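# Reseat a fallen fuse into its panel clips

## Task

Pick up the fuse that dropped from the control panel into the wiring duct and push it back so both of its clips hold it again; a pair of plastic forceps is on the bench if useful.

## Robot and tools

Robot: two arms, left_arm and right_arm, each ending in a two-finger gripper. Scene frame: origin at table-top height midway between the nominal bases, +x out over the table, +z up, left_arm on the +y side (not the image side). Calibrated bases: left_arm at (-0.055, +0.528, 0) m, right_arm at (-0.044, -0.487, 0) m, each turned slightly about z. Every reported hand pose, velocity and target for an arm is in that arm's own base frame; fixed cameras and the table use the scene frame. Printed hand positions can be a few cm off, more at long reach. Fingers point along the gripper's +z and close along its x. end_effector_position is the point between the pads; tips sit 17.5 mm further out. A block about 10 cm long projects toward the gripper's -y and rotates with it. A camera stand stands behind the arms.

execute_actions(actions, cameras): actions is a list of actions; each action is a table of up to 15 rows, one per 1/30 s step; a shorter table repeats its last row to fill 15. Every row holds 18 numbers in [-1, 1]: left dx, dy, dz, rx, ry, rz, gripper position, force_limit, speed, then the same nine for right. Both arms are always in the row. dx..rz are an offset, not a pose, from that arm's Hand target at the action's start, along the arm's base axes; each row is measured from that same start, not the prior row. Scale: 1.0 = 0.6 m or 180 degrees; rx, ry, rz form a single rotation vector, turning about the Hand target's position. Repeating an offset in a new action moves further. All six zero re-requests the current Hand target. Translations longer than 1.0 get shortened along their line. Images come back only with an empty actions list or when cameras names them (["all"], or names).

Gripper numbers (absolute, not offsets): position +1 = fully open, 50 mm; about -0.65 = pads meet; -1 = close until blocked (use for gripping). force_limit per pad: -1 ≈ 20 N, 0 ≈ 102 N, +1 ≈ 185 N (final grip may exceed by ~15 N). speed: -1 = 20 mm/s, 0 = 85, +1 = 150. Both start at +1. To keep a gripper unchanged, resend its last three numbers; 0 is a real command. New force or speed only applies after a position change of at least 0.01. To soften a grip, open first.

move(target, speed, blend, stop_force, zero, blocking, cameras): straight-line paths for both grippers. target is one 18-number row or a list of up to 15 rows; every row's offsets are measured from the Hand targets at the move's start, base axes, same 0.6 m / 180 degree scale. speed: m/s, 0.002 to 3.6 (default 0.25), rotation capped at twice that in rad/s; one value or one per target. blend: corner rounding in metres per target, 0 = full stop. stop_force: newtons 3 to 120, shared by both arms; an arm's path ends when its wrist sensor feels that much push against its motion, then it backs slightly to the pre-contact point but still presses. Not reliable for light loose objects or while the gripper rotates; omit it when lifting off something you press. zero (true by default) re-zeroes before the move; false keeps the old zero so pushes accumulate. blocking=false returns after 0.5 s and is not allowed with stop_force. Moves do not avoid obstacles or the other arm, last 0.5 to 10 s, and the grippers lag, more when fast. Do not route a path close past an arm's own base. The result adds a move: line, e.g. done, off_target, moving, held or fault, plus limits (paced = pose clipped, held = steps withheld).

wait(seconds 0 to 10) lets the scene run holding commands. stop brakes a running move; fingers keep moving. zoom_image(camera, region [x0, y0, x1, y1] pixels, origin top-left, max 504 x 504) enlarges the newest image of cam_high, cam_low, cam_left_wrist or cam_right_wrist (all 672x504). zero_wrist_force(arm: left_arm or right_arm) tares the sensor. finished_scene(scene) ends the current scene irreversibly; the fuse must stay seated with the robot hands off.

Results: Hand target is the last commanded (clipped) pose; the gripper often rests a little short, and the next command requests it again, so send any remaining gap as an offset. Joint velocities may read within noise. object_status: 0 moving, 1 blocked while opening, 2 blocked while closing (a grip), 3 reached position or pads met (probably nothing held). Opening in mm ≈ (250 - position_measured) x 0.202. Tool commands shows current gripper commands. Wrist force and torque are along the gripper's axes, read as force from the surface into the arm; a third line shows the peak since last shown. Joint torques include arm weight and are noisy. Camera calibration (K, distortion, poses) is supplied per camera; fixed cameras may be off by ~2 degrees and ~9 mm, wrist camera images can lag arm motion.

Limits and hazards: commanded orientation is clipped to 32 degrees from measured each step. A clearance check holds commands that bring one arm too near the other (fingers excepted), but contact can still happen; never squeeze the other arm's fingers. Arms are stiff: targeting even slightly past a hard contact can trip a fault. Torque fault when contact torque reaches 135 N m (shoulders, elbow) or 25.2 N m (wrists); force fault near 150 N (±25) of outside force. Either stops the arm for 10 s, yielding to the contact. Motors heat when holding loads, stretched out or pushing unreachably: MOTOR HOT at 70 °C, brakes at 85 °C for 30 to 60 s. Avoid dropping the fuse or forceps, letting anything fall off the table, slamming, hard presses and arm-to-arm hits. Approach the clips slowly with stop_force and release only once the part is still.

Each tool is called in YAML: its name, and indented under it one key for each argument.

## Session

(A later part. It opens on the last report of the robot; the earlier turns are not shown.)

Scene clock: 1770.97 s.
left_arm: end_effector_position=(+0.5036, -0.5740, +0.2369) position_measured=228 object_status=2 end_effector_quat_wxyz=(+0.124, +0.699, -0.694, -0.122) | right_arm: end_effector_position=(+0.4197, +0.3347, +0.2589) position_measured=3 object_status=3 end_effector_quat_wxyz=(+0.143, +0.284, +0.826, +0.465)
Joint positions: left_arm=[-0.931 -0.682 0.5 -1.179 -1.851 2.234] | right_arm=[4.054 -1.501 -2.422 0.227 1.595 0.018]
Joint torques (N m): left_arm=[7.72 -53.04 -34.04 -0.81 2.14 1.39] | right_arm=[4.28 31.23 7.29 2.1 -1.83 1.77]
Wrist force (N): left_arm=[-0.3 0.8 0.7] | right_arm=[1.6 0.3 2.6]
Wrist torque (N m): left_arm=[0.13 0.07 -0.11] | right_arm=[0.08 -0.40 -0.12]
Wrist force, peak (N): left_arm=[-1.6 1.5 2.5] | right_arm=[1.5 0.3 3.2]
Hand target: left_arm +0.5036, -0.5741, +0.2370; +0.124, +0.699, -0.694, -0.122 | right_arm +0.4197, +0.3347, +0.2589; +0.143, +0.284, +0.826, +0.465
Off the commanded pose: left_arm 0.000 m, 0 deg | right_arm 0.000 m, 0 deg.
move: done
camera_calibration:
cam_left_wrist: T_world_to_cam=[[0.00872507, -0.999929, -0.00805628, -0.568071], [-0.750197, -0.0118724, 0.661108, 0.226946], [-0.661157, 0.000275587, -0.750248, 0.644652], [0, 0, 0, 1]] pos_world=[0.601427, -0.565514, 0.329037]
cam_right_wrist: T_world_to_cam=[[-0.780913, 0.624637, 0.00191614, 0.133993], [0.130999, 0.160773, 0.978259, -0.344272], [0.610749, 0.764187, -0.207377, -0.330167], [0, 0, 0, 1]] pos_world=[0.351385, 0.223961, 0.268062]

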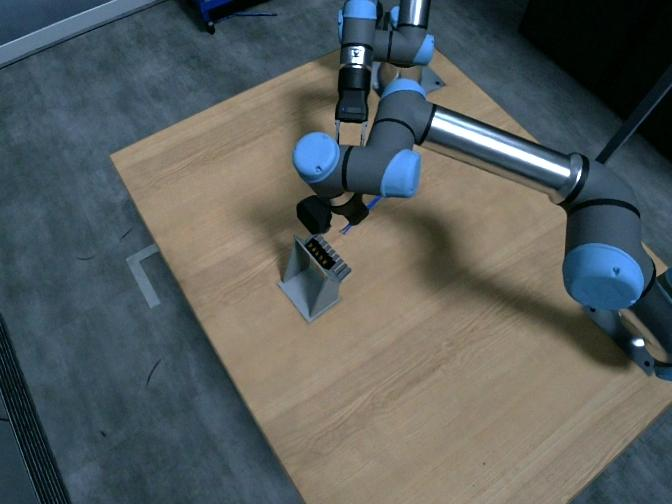

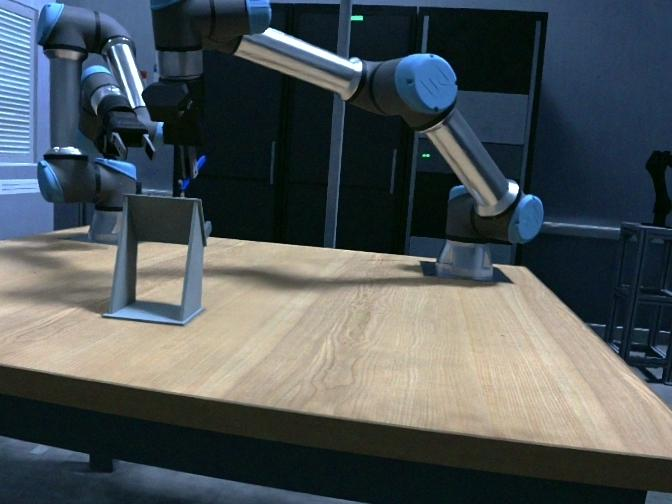

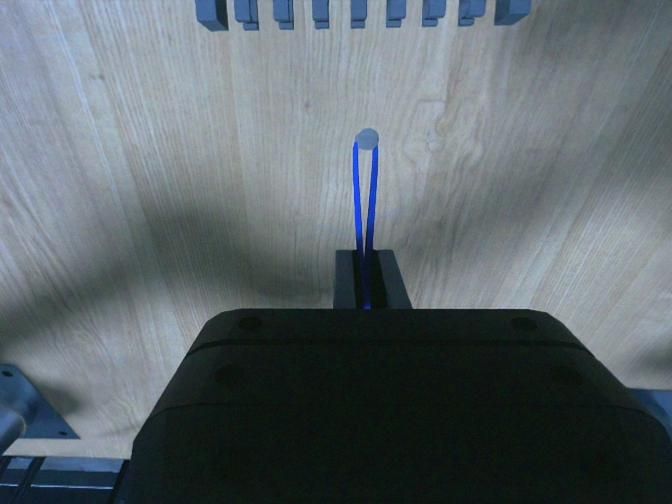

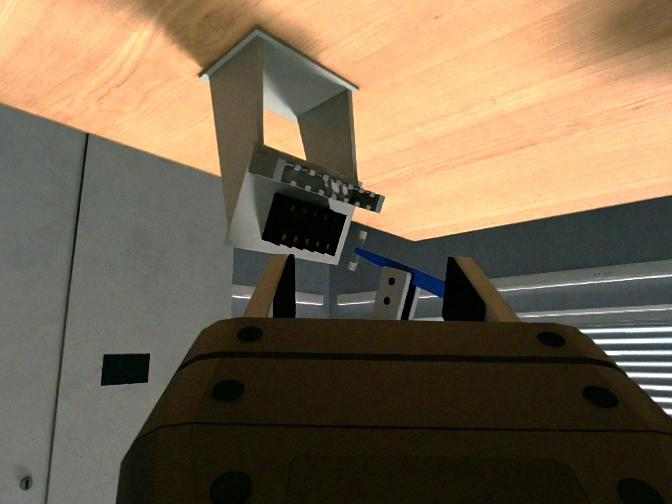

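move:
  target: [0.0671,0.0005,-0.0335,0,0,0,-1,-1,-1,0,0,0,0,0,0,1,-1,0]
  speed: 0.06
  stop_force: 5
  cameras: ["cam_left_wrist","cam_right_wrist","cam_high"]

zoom_image:
  camera: "cam_left_wrist"
  region: [280, 0, 480, 160]

zoom_image:
  camera: "cam_right_wrist"
  region: [260, 160, 400, 280]

Scene clock: 1782.50 s.
left_arm: end_effector_position=(+0.5439, -0.5738, +0.2169) position_measured=228 object_status=2 end_effector_quat_wxyz=(+0.124, +0.699, -0.694, -0.122) | right_arm: end_effector_position=(+0.4197, +0.3347, +0.2589) position_measured=3 object_status=3 end_effector_quat_wxyz=(+0.143, +0.284, +0.826, +0.465)
Joint positions: left_arm=[-0.893 -0.522 0.243 -1.071 -1.843 2.273] | right_arm=[4.054 -1.501 -2.422 0.227 1.595 0.018]
Joint torques (N m): left_arm=[7.27 -56.59 -34.64 -0.94 2.1 1.32] | right_arm=[4.85 30.49 7.26 2.13 -1.87 1.57]
Wrist force (N): left_arm=[-0.2 0.6 0.5] | right_arm=[1.5 0.2 2.6]
Wrist torque (N m): left_arm=[0.09 0.06 -0.12] | right_arm=[0.07 -0.38 -0.14]
Wrist force, peak (N): left_arm=[-0.4 1.6 0.5] | right_arm=[1.6 0.5 3.3]
Hand target: left_arm +0.5439, -0.5738, +0.2169; +0.124, +0.699, -0.694, -0.122 | right_arm +0.4197, +0.3347, +0.2589; +0.143, +0.284, +0.826, +0.465
Off the commanded pose: left_arm 0.000 m, 0 deg | right_arm 0.000 m, 0 deg.
move: done
camera_calibration:
cam_left_wrist: T_world_to_cam=[[0.00873594, -0.999928, -0.00819702, -0.568246], [-0.750197, -0.0119736, 0.661106, 0.270339], [-0.661156, 0.000374007, -0.750248, 0.656206], [0, 0, 0, 1]] pos_world=[0.641627, -0.565214, 0.308937]
cam_right_wrist: T_world_to_cam=[[-0.780913, 0.624637, 0.00191614, 0.133993], [0.130999, 0.160773, 0.978259, -0.344272], [0.610749, 0.764187, -0.207377, -0.330167], [0, 0, 0, 1]] pos_world=[0.351385, 0.223961, 0.268062]
Images, in order (width x height): cam_high 672x504, cam_left_wrist 672x504, cam_right_wrist 672x504.

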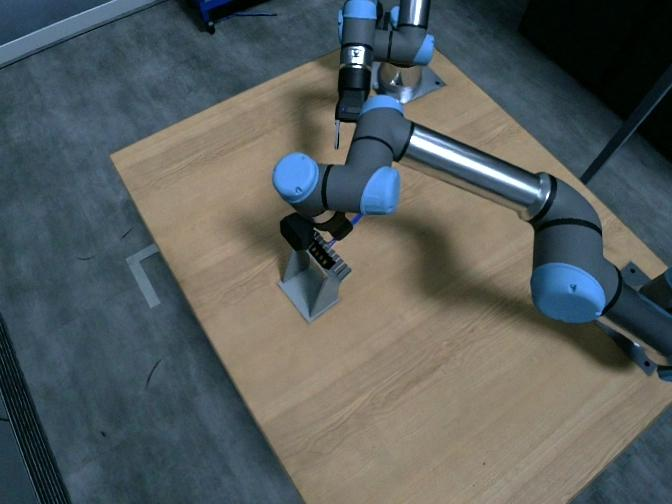

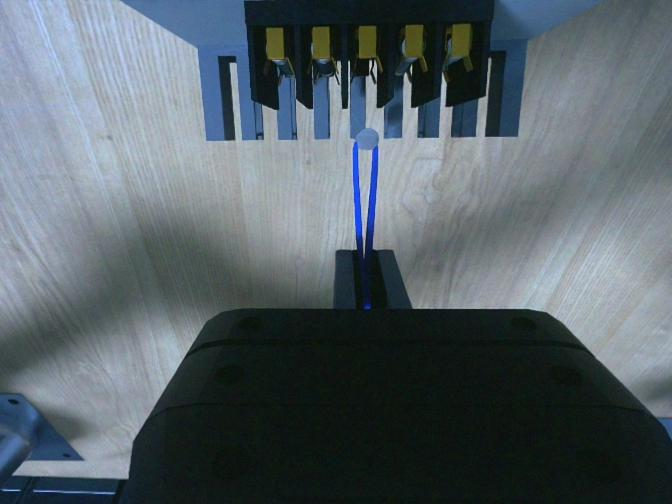

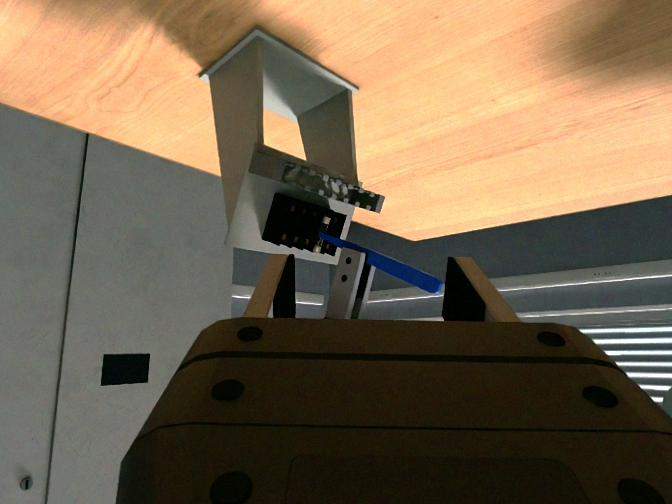

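Scaled by 2.520 from the camera's 672x504 image, which has a finer 960x720 frame.

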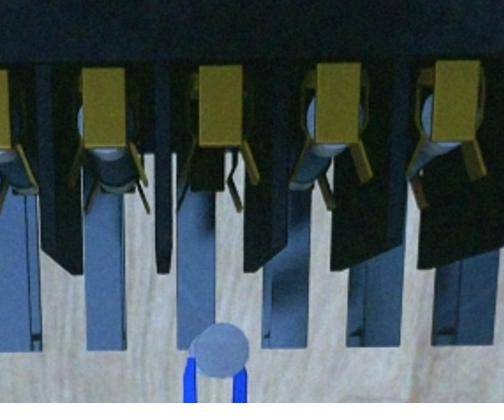

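Scaled by 3.600 from the camera's 672x504 image, which has a finer 960x720 frame.

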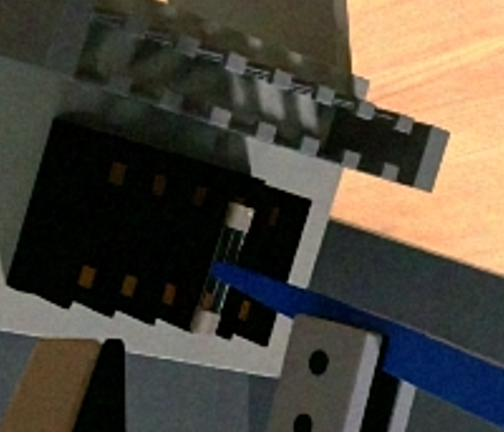

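zoom_image:
  camera: "cam_right_wrist"
  region: [260, 185, 350, 265]

zoom_image:
  camera: "cam_left_wrist"
  region: [310, 20, 420, 100]

Scaled by 5.600 from the camera's 672x504 image, which has a finer 960x720 frame.

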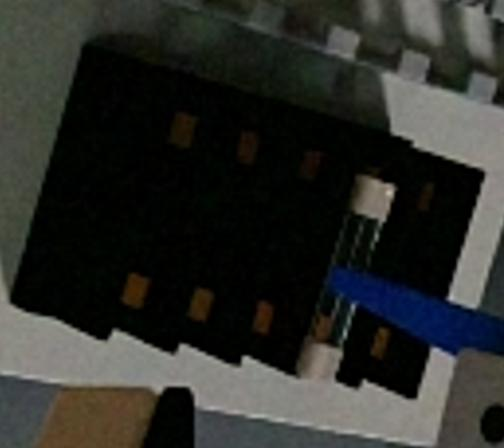

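Scaled by 4.582 from the camera's 672x504 image, which has a finer 960x720 frame.

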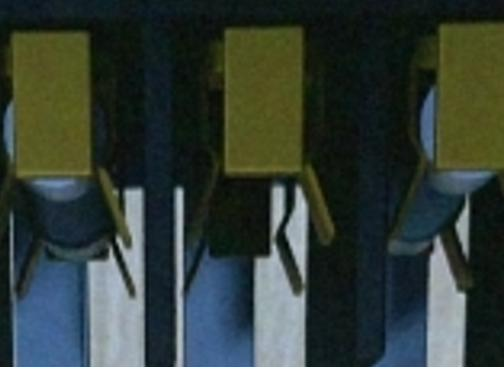

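zoom_image:
  camera: "cam_left_wrist"
  region: [345, 110, 395, 160]

zoom_image:
  camera: "cam_left_wrist"
  region: [295, 20, 345, 80]

zoom_image:
  camera: "cam_left_wrist"
  region: [385, 20, 435, 80]

Scaled by 10.080 from the camera's 672x504 image, which has a finer 960x720 frame.

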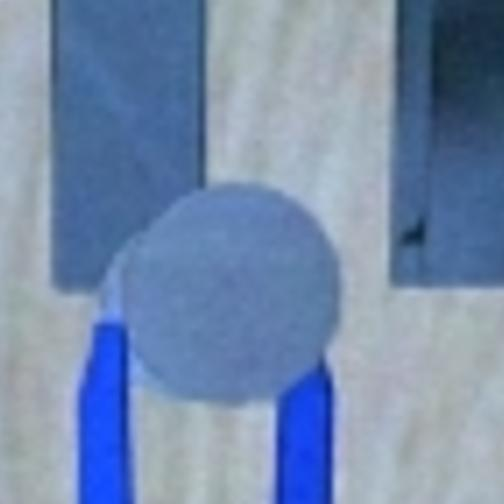

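Scaled by 8.400 from the camera's 672x504 image, which has a finer 960x720 frame.

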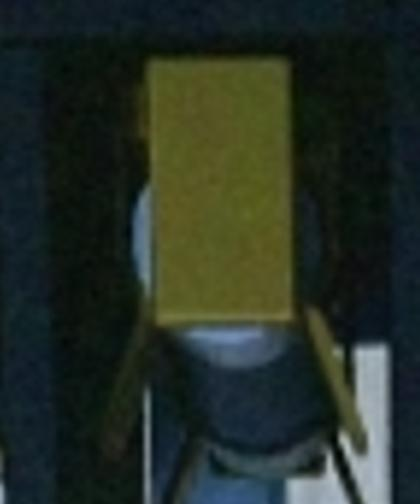

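Scaled by 8.400 from the camera's 672x504 image, which has a finer 960x720 frame.

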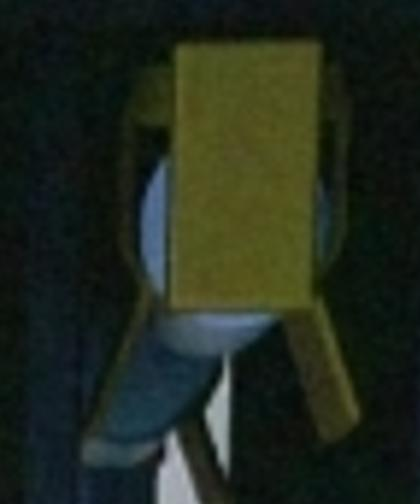

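move:
  target: [0.0179,0.0001,-0.0089,0,0,0,-1,-1,-1,0,0,0,0,0,0,1,-1,0]
  speed: 0.03
  stop_force: 4
  cameras: ["cam_left_wrist","cam_right_wrist"]

zoom_image:
  camera: "cam_right_wrist"
  region: [260, 185, 350, 265]

zoom_image:
  camera: "cam_left_wrist"
  region: [310, 20, 420, 120]

Scene clock: 1855.20 s.
left_arm: end_effector_position=(+0.5546, -0.5737, +0.2115) position_measured=228 object_status=2 end_effector_quat_wxyz=(+0.124, +0.699, -0.694, -0.122) end_effector_velocity=(+0.000, +0.001, -0.001) end_effector_angular_velocity=(+0.004, +0.003, +0.001) | right_arm: end_effector_position=(+0.4197, +0.3347, +0.2589) position_measured=3 object_status=3 end_effector_quat_wxyz=(+0.143, +0.284, +0.826, +0.465)
Joint positions: left_arm=[-0.883 -0.431 0.075 -0.99 -1.841 2.283] | right_arm=[4.054 -1.501 -2.422 0.227 1.595 0.018]
Joint velocities: left_arm=[0 0.003 -0.003 0.005 0 0] | right_arm=[within noise]
Joint torques (N m): left_arm=[7.34 -58.65 -33.73 -0.9 2.13 1.37] | right_arm=[4.64 30.7 6.92 2.21 -1.93 1.54]
Wrist force (N): left_arm=[-0.2 0.5 0.4] | right_arm=[1.8 0.4 2.8]
Wrist torque (N m): left_arm=[0.09 0.05 -0.10] | right_arm=[0.09 -0.42 -0.13]
Wrist force, peak (N): left_arm=[0.0 1.1 0.6] | right_arm=[1.7 0.2 3.2]
Hand target: left_arm +0.5546, -0.5737, +0.2115; +0.124, +0.699, -0.694, -0.122 | right_arm +0.4197, +0.3347, +0.2589; +0.143, +0.284, +0.826, +0.465
Off the commanded pose: left_arm 0.000 m, 0 deg | right_arm 0.000 m, 0 deg.
move: done
camera_calibration:
cam_left_wrist: T_world_to_cam=[[0.0087248, -0.999929, -0.00805562, -0.568319], [-0.750247, -0.0118718, 0.661051, 0.281978], [-0.6611, 0.000276169, -0.750298, 0.659227], [0, 0, 0, 1]] pos_world=[0.652326, -0.565114, 0.303637]
cam_right_wrist: T_world_to_cam=[[-0.780913, 0.624637, 0.00191614, 0.133993], [0.130999, 0.160773, 0.978259, -0.344272], [0.610749, 0.764187, -0.207377, -0.330167], [0, 0, 0, 1]] pos_world=[0.351385, 0.223961, 0.268062]
Images, in order (width x height): cam_left_wrist 672x504, cam_right_wrist 672x504.

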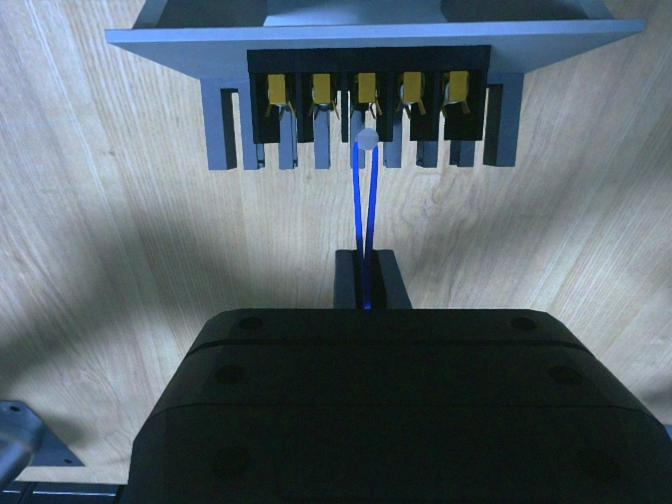

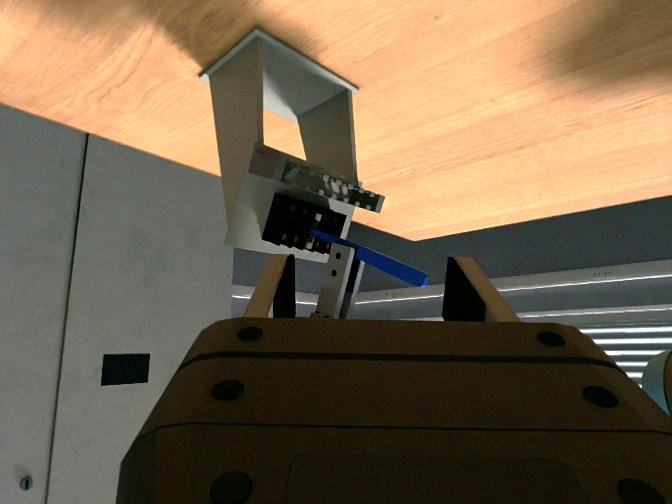

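Scaled by 5.600 from the camera's 672x504 image, which has a finer 960x720 frame.

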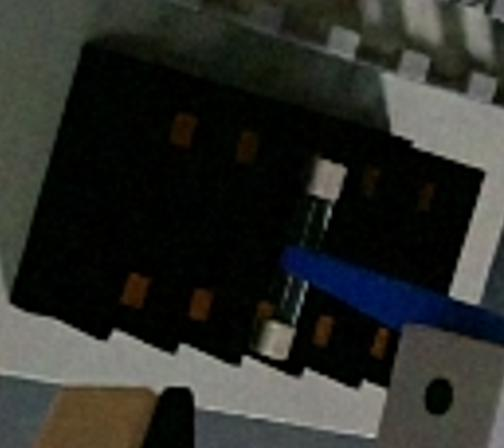

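Scaled by 4.582 from the camera's 672x504 image, which has a finer 960x720 frame.

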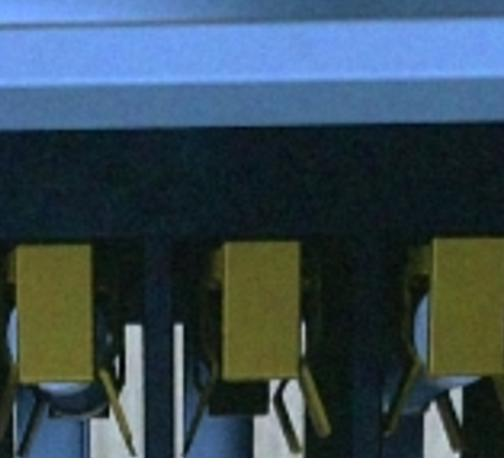

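move:
  target: [-0.0014,0,-0.0028,0,0,0,-1,-1,-1,0,0,0,0,0,0,1,-1,0]
  speed: 0.02
  cameras: ["cam_left_wrist","cam_right_wrist"]

zoom_image:
  camera: "cam_right_wrist"
  region: [290, 200, 340, 250]

zoom_image:
  camera: "cam_left_wrist"
  region: [310, 65, 420, 155]

Scene clock: 1866.33 s.
left_arm: end_effector_position=(+0.5539, -0.5737, +0.2099) position_measured=228 object_status=2 end_effector_quat_wxyz=(+0.124, +0.699, -0.694, -0.122) | right_arm: end_effector_position=(+0.4197, +0.3347, +0.2589) position_measured=3 object_status=3 end_effector_quat_wxyz=(+0.143, +0.284, +0.826, +0.465)
Joint positions: left_arm=[-0.884 -0.453 0.123 -1.017 -1.841 2.282] | right_arm=[4.054 -1.501 -2.422 0.227 1.595 0.018]
Joint torques (N m): left_arm=[-6.38 -82.98 -17.57 -4.3 -2.78 -1.27] | right_arm=[5.15 30.43 6.81 2.26 -1.81 1.49]
Wrist force (N): left_arm=[-0.2 0.6 0.6] | right_arm=[1.5 0.2 2.5]
Wrist torque (N m): left_arm=[0.10 0.06 -0.05] | right_arm=[0.07 -0.37 -0.13]
Wrist force, peak (N): left_arm=[-0.2 1.1 0.4] | right_arm=[1.8 0.2 3.1]
Hand target: left_arm +0.5538, -0.5737, +0.2098; +0.124, +0.699, -0.694, -0.122 | right_arm +0.4197, +0.3347, +0.2589; +0.143, +0.284, +0.826, +0.465
Off the commanded pose: left_arm 0.000 m, 0 deg | right_arm 0.000 m, 0 deg.
move: done
camera_calibration:
cam_left_wrist: T_world_to_cam=[[0.00854937, -0.999927, -0.00856876, -0.568157], [-0.749963, -0.0120797, 0.661369, 0.282177], [-0.661424, 0.000771972, -0.750012, 0.657894], [0, 0, 0, 1]] pos_world=[0.651627, -0.565214, 0.301937]
cam_right_wrist: T_world_to_cam=[[-0.780913, 0.624637, 0.00191614, 0.133993], [0.130999, 0.160773, 0.978259, -0.344272], [0.610749, 0.764187, -0.207377, -0.330167], [0, 0, 0, 1]] pos_world=[0.351385, 0.223961, 0.268062]
Images, in order (width x height): cam_left_wrist 672x504, cam_right_wrist 672x504.

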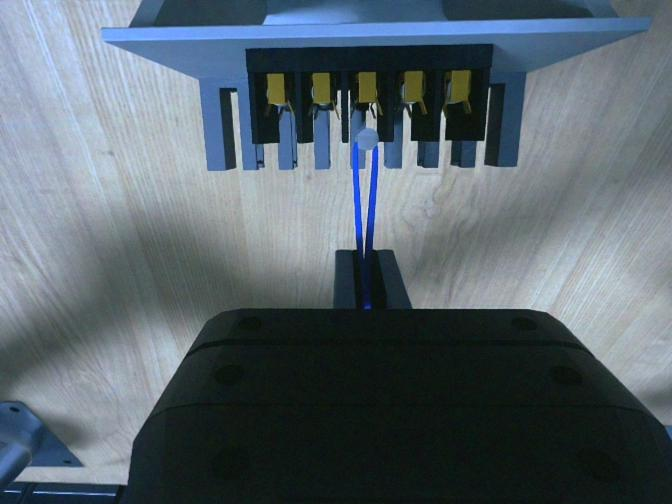

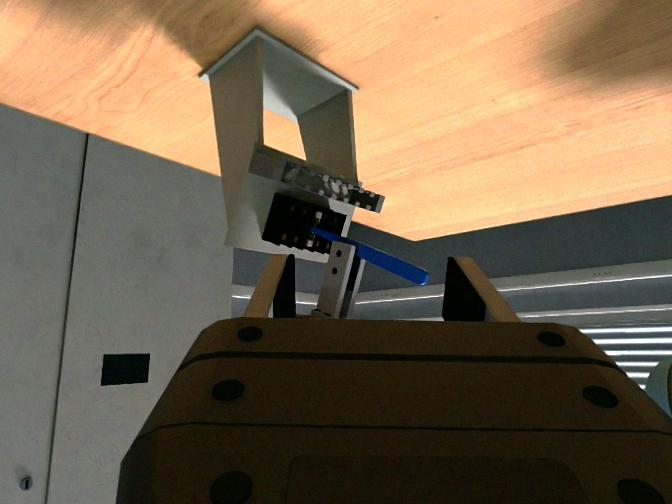

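Scaled by 10.080 from the camera's 672x504 image, which has a finer 960x720 frame.

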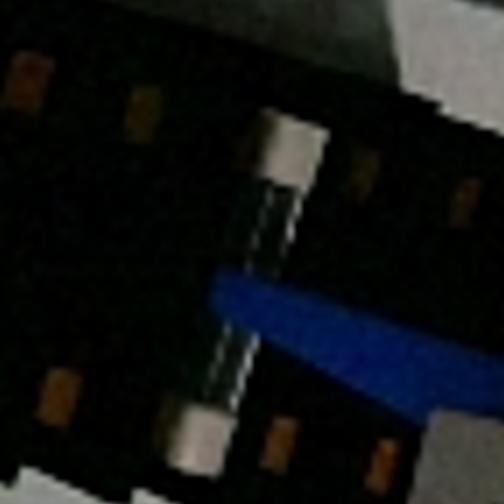

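Scaled by 4.582 from the camera's 672x504 image, which has a finer 960x720 frame.

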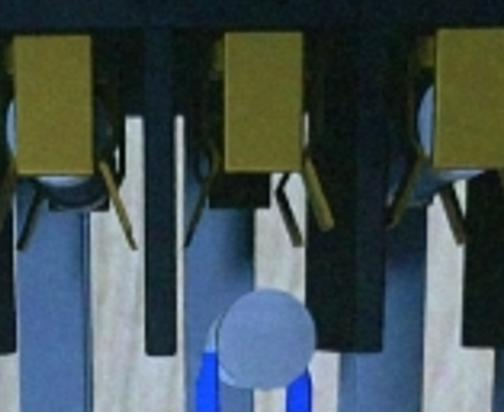

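move:
  target:
    - [0,0.0003,0,0,0,0,-1,-1,-1,0,0,0,0,0,0,1,-1,0]
    - [0.0209,0.0005,-0.0104,0,0,0,-1,-1,-1,0,0,0,0,0,0,1,-1,0]
  speed: 0.02
  stop_force: 5
  cameras: ["cam_left_wrist","cam_right_wrist"]

zoom_image:
  camera: "cam_right_wrist"
  region: [290, 200, 340, 250]

zoom_image:
  camera: "cam_left_wrist"
  region: [310, 75, 420, 165]

Scene clock: 1878.07 s.
left_arm: end_effector_position=(+0.5657, -0.5729, +0.2033) position_measured=228 object_status=2 end_effector_quat_wxyz=(+0.124, +0.700, -0.694, -0.115) | right_arm: end_effector_position=(+0.4197, +0.3347, +0.2589) position_measured=3 object_status=3 end_effector_quat_wxyz=(+0.143, +0.284, +0.826, +0.465)
Joint positions: left_arm=[-0.872 -0.401 0.035 -0.993 -1.838 2.29] | right_arm=[4.054 -1.501 -2.422 0.227 1.595 0.018]
Joint torques (N m): left_arm=[9.16 -57.19 -32.65 -4.87 2.73 1.38] | right_arm=[4.81 30.24 7.1 2.22 -1.82 1.46]
Wrist force (N): left_arm=[-0.3 5.1 0.1] | right_arm=[1.4 0.0 2.8]
Wrist torque (N m): left_arm=[0.18 0.04 -0.09] | right_arm=[0.04 -0.37 -0.13]
Wrist force, peak (N): left_arm=[-0.4 5.2 0.3] | right_arm=[1.6 0.4 3.2]
Hand target: left_arm +0.5663, -0.5734, +0.2036; +0.124, +0.699, -0.694, -0.122 | right_arm +0.4197, +0.3347, +0.2589; +0.143, +0.284, +0.826, +0.465
Off the commanded pose: left_arm 0.001 m, 1 deg | right_arm 0.000 m, 0 deg.
elbow stopped short (left arm): the move would have taken joint 3 (elbow) straighter than the controller allows.
move: done
camera_calibration:
cam_left_wrist: T_world_to_cam=[[0.012397, -0.999921, 0.00192858, -0.57174], [-0.756449, -0.00811707, 0.654002, 0.302847], [-0.653935, -0.00956655, -0.75649, 0.651958], [0, 0, 0, 1]] pos_world=[0.662515, -0.563, 0.29624]
cam_right_wrist: T_world_to_cam=[[-0.780913, 0.624637, 0.00191614, 0.133993], [0.130999, 0.160773, 0.978259, -0.344272], [0.610749, 0.764187, -0.207377, -0.330167], [0, 0, 0, 1]] pos_world=[0.351385, 0.223961, 0.268062]
Images, in order (width x height): cam_left_wrist 672x504, cam_right_wrist 672x504.

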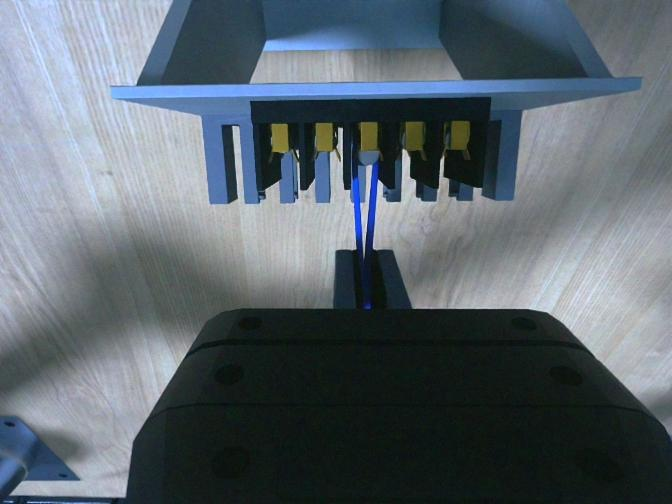

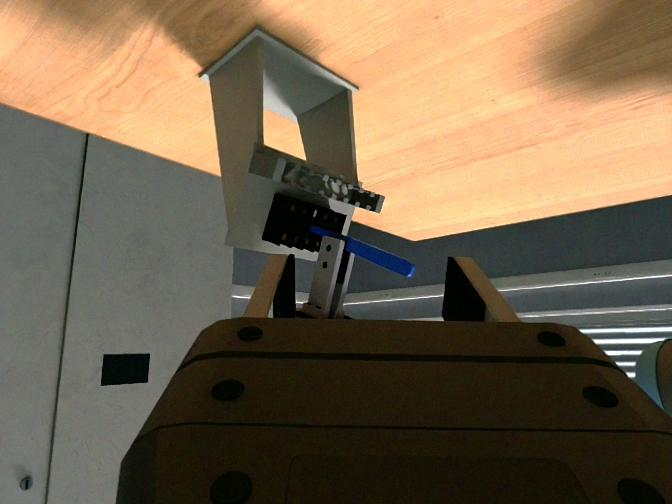

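Scaled by 10.080 from the camera's 672x504 image, which has a finer 960x720 frame.

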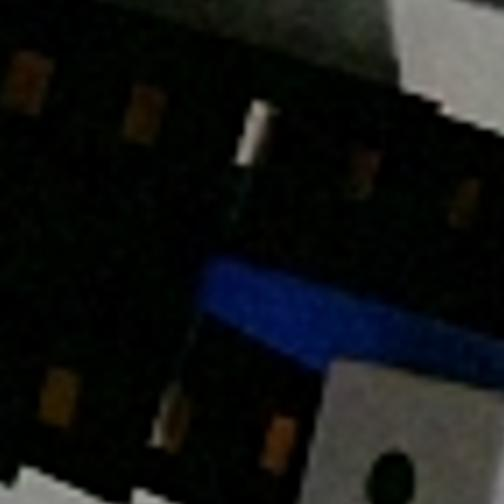

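Scaled by 4.582 from the camera's 672x504 image, which has a finer 960x720 frame.

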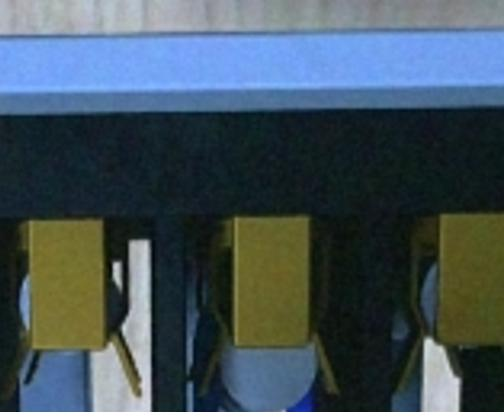

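move:
  target: [0,0,0,0,0,0,-0.34,-1,-1,0,0,0,0,0,0,1,-1,0]
  cameras: ["cam_left_wrist","cam_right_wrist"]

zoom_image:
  camera: "cam_left_wrist"
  region: [310, 85, 420, 175]

zoom_image:
  camera: "cam_right_wrist"
  region: [290, 200, 340, 250]

Scene clock: 1918.10 s.
left_arm: end_effector_position=(+0.5657, -0.5729, +0.2033) position_measured=203 object_status=3 end_effector_quat_wxyz=(+0.124, +0.700, -0.694, -0.115) | right_arm: end_effector_position=(+0.4197, +0.3347, +0.2589) position_measured=3 object_status=3 end_effector_quat_wxyz=(+0.143, +0.284, +0.826, +0.465)
Joint positions: left_arm=[-0.872 -0.401 0.035 -0.993 -1.838 2.29] | right_arm=[4.054 -1.501 -2.422 0.227 1.595 0.018]
Joint torques (N m): left_arm=[5.72 -59.28 -32.66 -2.81 0.85 1.16] | right_arm=[4.98 30.09 7.4 2.4 -1.91 1.41]
Wrist force (N): left_arm=[-0.3 0.9 0.7] | right_arm=[1.6 0.0 2.8]
Wrist torque (N m): left_arm=[0.15 0.07 -0.08] | right_arm=[0.03 -0.41 -0.13]
Wrist force, peak (N): left_arm=[-0.3 5.2 0.2] | right_arm=[1.5 0.3 3.0]
Hand target: left_arm +0.5663, -0.5734, +0.2036; +0.124, +0.699, -0.694, -0.122 | right_arm +0.4197, +0.3347, +0.2589; +0.143, +0.284, +0.826, +0.465
Off the commanded pose: left_arm 0.001 m, 1 deg | right_arm 0.000 m, 0 deg.
elbow stopped short (left arm): the move would have taken joint 3 (elbow) straighter than the controller allows.
move: done
camera_calibration:
cam_left_wrist: T_world_to_cam=[[0.012397, -0.999921, 0.00192858, -0.571742], [-0.756449, -0.00811707, 0.654002, 0.302923], [-0.653935, -0.00956655, -0.75649, 0.652023], [0, 0, 0, 1]] pos_world=[0.662615, -0.563, 0.29624]
cam_right_wrist: T_world_to_cam=[[-0.780913, 0.624637, 0.00191614, 0.133993], [0.130999, 0.160773, 0.978259, -0.344272], [0.610749, 0.764187, -0.207377, -0.330167], [0, 0, 0, 1]] pos_world=[0.351385, 0.223961, 0.268062]
Images, in order (width x height): cam_left_wrist 672x504, cam_right_wrist 672x504.

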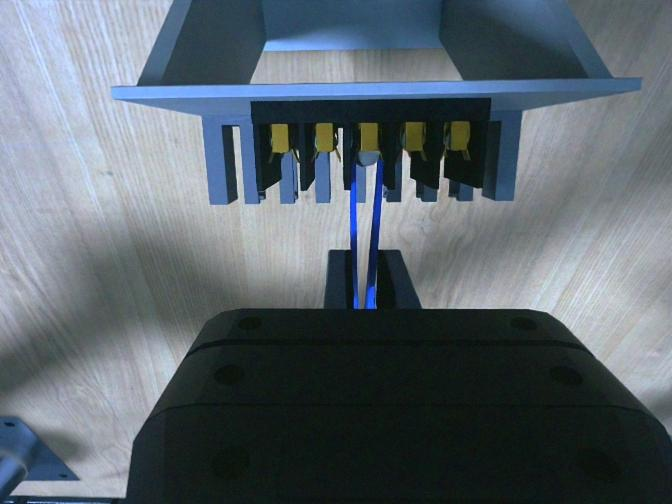

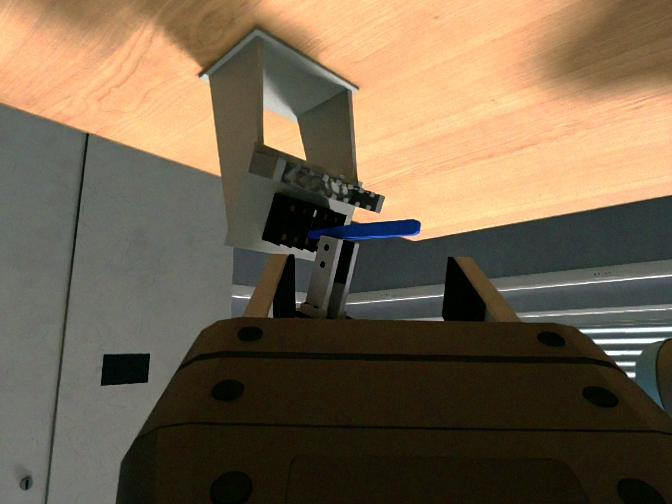

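Scaled by 4.582 from the camera's 672x504 image, which has a finer 960x720 frame.

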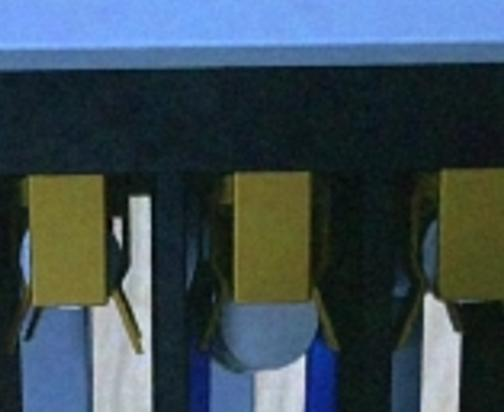

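Scaled by 10.080 from the camera's 672x504 image, which has a finer 960x720 frame.

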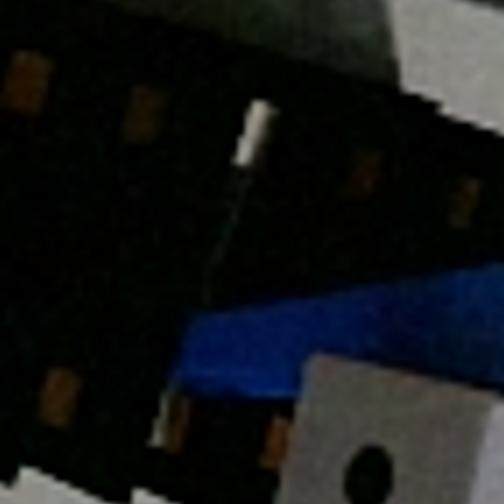

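move:
  target:
    - [-0.0328,-0.0002,0.0164,0,0,0,-0.34,-1,-1,0,0,0,0,0,0,1,-1,0]
  speed: 0.02
  cameras: ["cam_left_wrist","cam_right_wrist"]

zoom_image:
  camera: "cam_left_wrist"
  region: [310, 40, 420, 150]

zoom_image:
  camera: "cam_right_wrist"
  region: [260, 170, 440, 290]

Scene clock: 1948.33 s.
left_arm: end_effector_position=(+0.5467, -0.5735, +0.2134) position_measured=203 object_status=3 end_effector_quat_wxyz=(+0.124, +0.699, -0.694, -0.122) | right_arm: end_effector_position=(+0.4197, +0.3347, +0.2589) position_measured=3 object_status=3 end_effector_quat_wxyz=(+0.143, +0.284, +0.826, +0.465)
Joint positions: left_arm=[-0.89 -0.512 0.232 -1.069 -1.842 2.276] | right_arm=[4.054 -1.501 -2.422 0.227 1.595 0.018]
Joint torques (N m): left_arm=[-5.94 -81.41 -17.91 -4.23 -2.72 -1.32] | right_arm=[5.05 30.39 6.94 2.38 -1.88 1.33]
Wrist force (N): left_arm=[-0.3 0.7 0.7] | right_arm=[1.6 -0.1 2.4]
Wrist torque (N m): left_arm=[0.10 0.08 -0.03] | right_arm=[0.02 -0.40 -0.14]
Wrist force, peak (N): left_arm=[-0.4 0.8 0.8] | right_arm=[1.8 0.2 3.1]
Hand target: left_arm +0.5467, -0.5735, +0.2134; +0.124, +0.699, -0.694, -0.122 | right_arm +0.4197, +0.3347, +0.2589; +0.143, +0.284, +0.826, +0.465
Off the commanded pose: left_arm 0.000 m, 0 deg | right_arm 0.000 m, 0 deg.
move: done
camera_calibration:
cam_left_wrist: T_world_to_cam=[[0.00867007, -0.999928, -0.00827461, -0.568032], [-0.750105, -0.0119756, 0.66121, 0.274597], [-0.661262, 0.000474083, -0.750155, 0.655603], [0, 0, 0, 1]] pos_world=[0.644427, -0.565014, 0.305537]
cam_right_wrist: T_world_to_cam=[[-0.780913, 0.624637, 0.00191614, 0.133993], [0.130999, 0.160773, 0.978259, -0.344272], [0.610749, 0.764187, -0.207377, -0.330167], [0, 0, 0, 1]] pos_world=[0.351385, 0.223961, 0.268062]
Images, in order (width x height): cam_left_wrist 672x504, cam_right_wrist 672x504.

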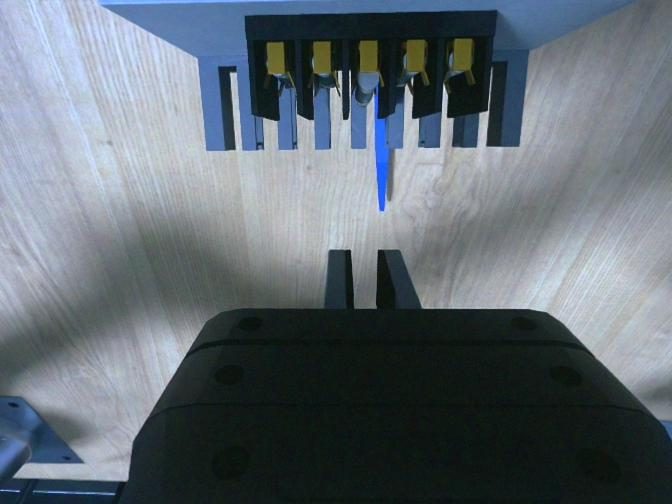

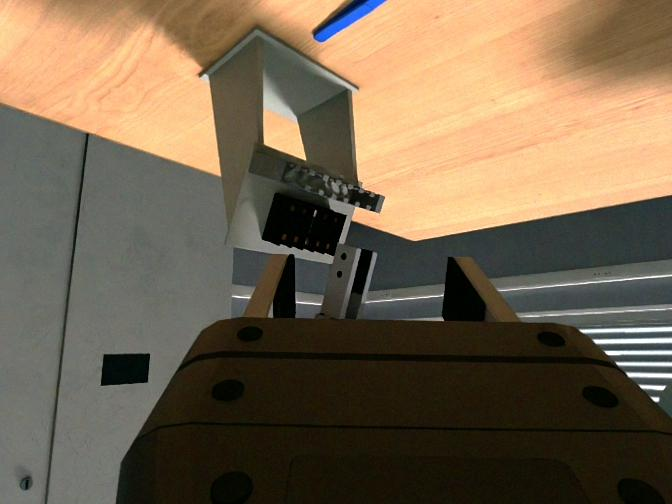

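Scaled by 4.582 from the camera's 672x504 image, which has a finer 960x720 frame.

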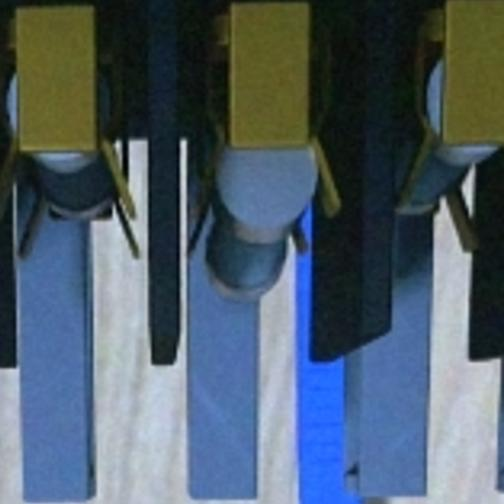

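Scaled by 2.800 from the camera's 672x504 image, which has a finer 960x720 frame.

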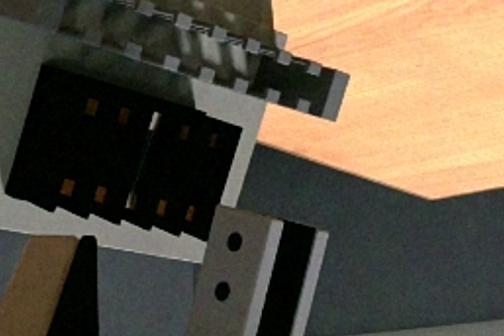

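move:
  target:
    - [-0.0597,-0.0004,0.0297,0,0,0,-0.34,-1,-1,0,0,0,0,0,0,1,-1,0]
    - [-0.2112,0.2058,0.111,0,-0.1472,0,0.1,-1,0,0,0,0,0,0,0,1,-1,0]
  speed: [0.1,0.25]
  blend: [0.01,0]
  cameras: ["all"]

zoom_image:
  camera: "cam_high"
  region: [280, 170, 440, 310]

Scene clock: 1958.10 s.
left_arm: end_effector_position=(+0.4199, -0.4500, +0.2800) position_measured=138 object_status=3 end_effector_quat_wxyz=(-0.039, +0.708, -0.704, +0.042) | right_arm: end_effector_position=(+0.4197, +0.3347, +0.2589) position_measured=3 object_status=3 end_effector_quat_wxyz=(+0.143, +0.284, +0.826, +0.465)
Joint positions: left_arm=[-1.081 -1.355 1.472 -1.745 -1.472 2.058] | right_arm=[4.054 -1.501 -2.422 0.227 1.595 0.018]
Joint torques (N m): left_arm=[-6.79 -50.64 -20.14 -5.14 3.04 -1.14] | right_arm=[4.86 30.1 7.62 2.43 -1.8 1.28]
Wrist force (N): left_arm=[-0.3 0.8 0.2] | right_arm=[1.7 0.2 2.5]
Wrist torque (N m): left_arm=[0.02 0.08 0.12] | right_arm=[0.06 -0.41 -0.13]
Wrist force, peak (N): left_arm=[-1.7 2.1 -0.2] | right_arm=[1.8 0.4 3.0]
Hand target: left_arm +0.4199, -0.4500, +0.2800; -0.039, +0.708, -0.704, +0.042 | right_arm +0.4197, +0.3347, +0.2589; +0.143, +0.284, +0.826, +0.465
Off the commanded pose: left_arm 0.000 m, 0 deg | right_arm 0.000 m, 0 deg.
move: done
camera_calibration:
cam_left_wrist: T_world_to_cam=[[0.0114754, -0.999928, -0.00343847, -0.445437], [-0.966347, -0.0119736, 0.256962, 0.340997], [-0.256985, 0.000374013, -0.966415, 0.512417], [0, 0, 0, 1]] pos_world=[0.466317, -0.441514, 0.406053]
cam_right_wrist: T_world_to_cam=[[-0.780913, 0.624637, 0.00191614, 0.133993], [0.130999, 0.160773, 0.978259, -0.344272], [0.610749, 0.764187, -0.207377, -0.330167], [0, 0, 0, 1]] pos_world=[0.351385, 0.223961, 0.268062]

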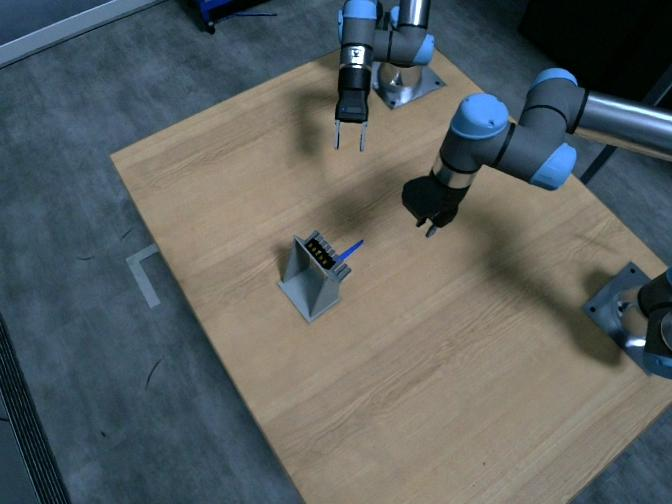

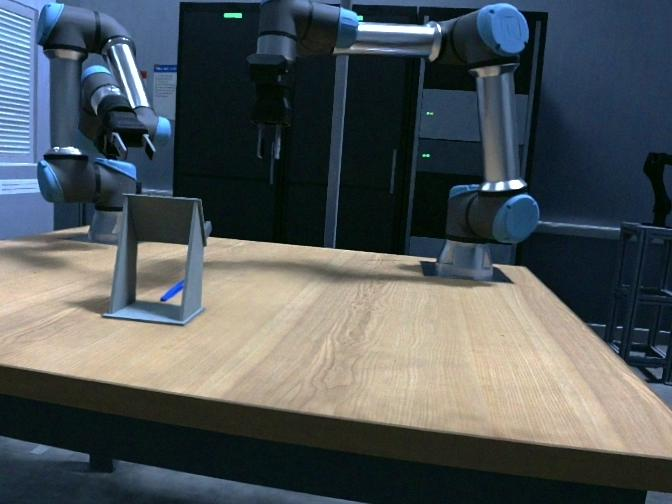

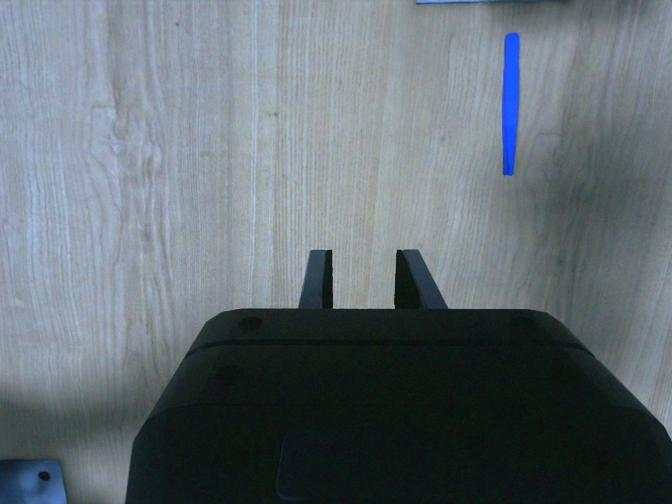

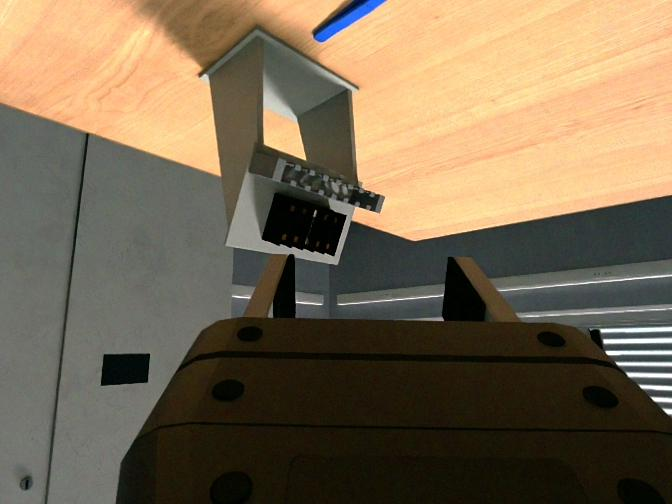

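Scaled by 3.150 from the camera's 672x504 image, which has a finer 960x720 frame.

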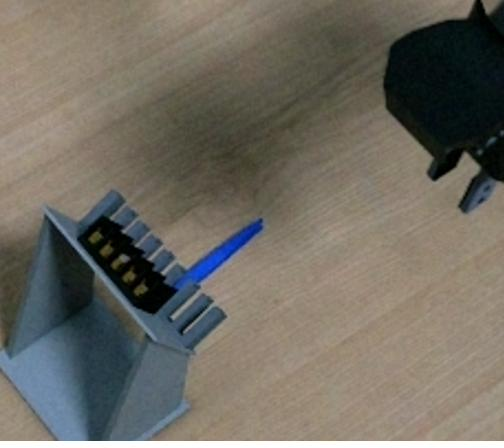

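zoom_image:
  camera: "cam_left_wrist"
  region: [470, 20, 550, 190]

zoom_image:
  camera: "cam_low"
  region: [90, 240, 260, 340]

zoom_image:
  camera: "cam_right_wrist"
  region: [260, 0, 440, 130]

Scaled by 2.965 from the camera's 672x504 image, which has a finer 960x720 frame.

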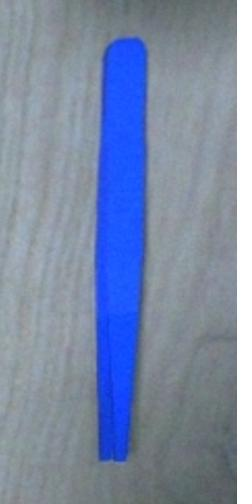

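Scaled by 2.965 from the camera's 672x504 image, which has a finer 960x720 frame.

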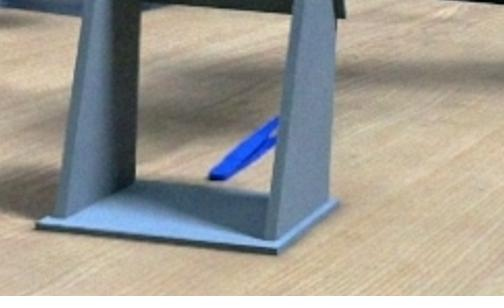

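Scaled by 2.800 from the camera's 672x504 image, which has a finer 960x720 frame.

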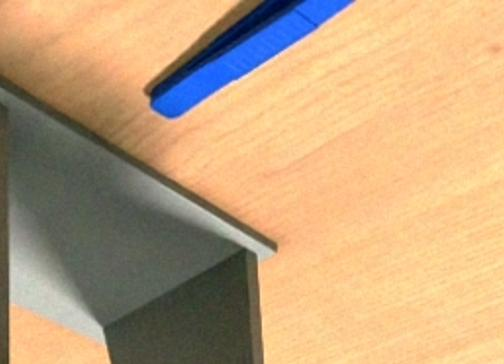

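move:
  target: [0,0,0,0.0551,0.0024,-0.9701,0.1,-1,0,-0.15,-0.25,0.08,0,0,0,1,-1,0]
  speed: 0.4
  cameras: ["cam_left_wrist"]

Scene clock: 2014.57 s.
left_arm: end_effector_position=(+0.4199, -0.4500, +0.2800) position_measured=138 object_status=3 end_effector_quat_wxyz=(-0.001, +0.673, +0.740, +0.001) | right_arm: end_effector_position=(+0.3297, +0.1847, +0.3068) position_measured=3 object_status=3 end_effector_quat_wxyz=(+0.143, +0.284, +0.826, +0.465)
Joint positions: left_arm=[-1.039 -1.306 1.391 -1.652 -1.569 5.149] | right_arm=[3.905 -0.868 -2.606 -0.228 1.721 -0.061]
Joint torques (N m): left_arm=[7.25 -27.17 -34.98 -1.57 -2.08 1.43] | right_arm=[-7.56 8.86 16.26 1.93 1.55 -1.4]
Wrist force (N): left_arm=[-0.4 0.8 0.1] | right_arm=[1.5 0.4 2.9]
Wrist torque (N m): left_arm=[0.04 0.06 -0.03] | right_arm=[0.06 -0.39 0.05]
Wrist force, peak (N): left_arm=[-0.3 1.2 0.1] | right_arm=[1.7 0.7 3.3]
Hand target: left_arm +0.4199, -0.4500, +0.2800; -0.001, +0.673, +0.740, +0.001 | right_arm +0.3297, +0.1847, +0.3069; +0.143, +0.284, +0.826, +0.465
Off the commanded pose: left_arm 0.000 m, 0 deg | right_arm 0.000 m, 0 deg.
move: done
camera_calibration:
cam_left_wrist: T_world_to_cam=[[-0.100063, 0.994969, -0.00486327, 0.499642], [0.926239, 0.0949335, 0.364786, -0.435795], [0.363413, 0.0319969, -0.931078, 0.256259], [0, 0, 0, 1]] pos_world=[0.360518, -0.463957, 0.399999]
Images, in order (width x height): cam_left_wrist 672x504.

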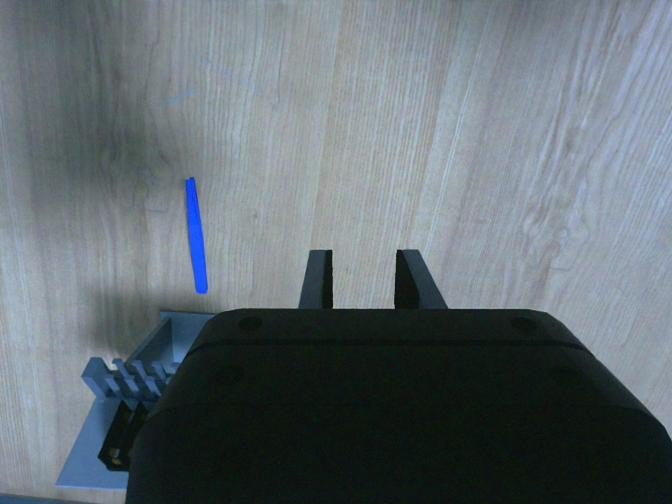

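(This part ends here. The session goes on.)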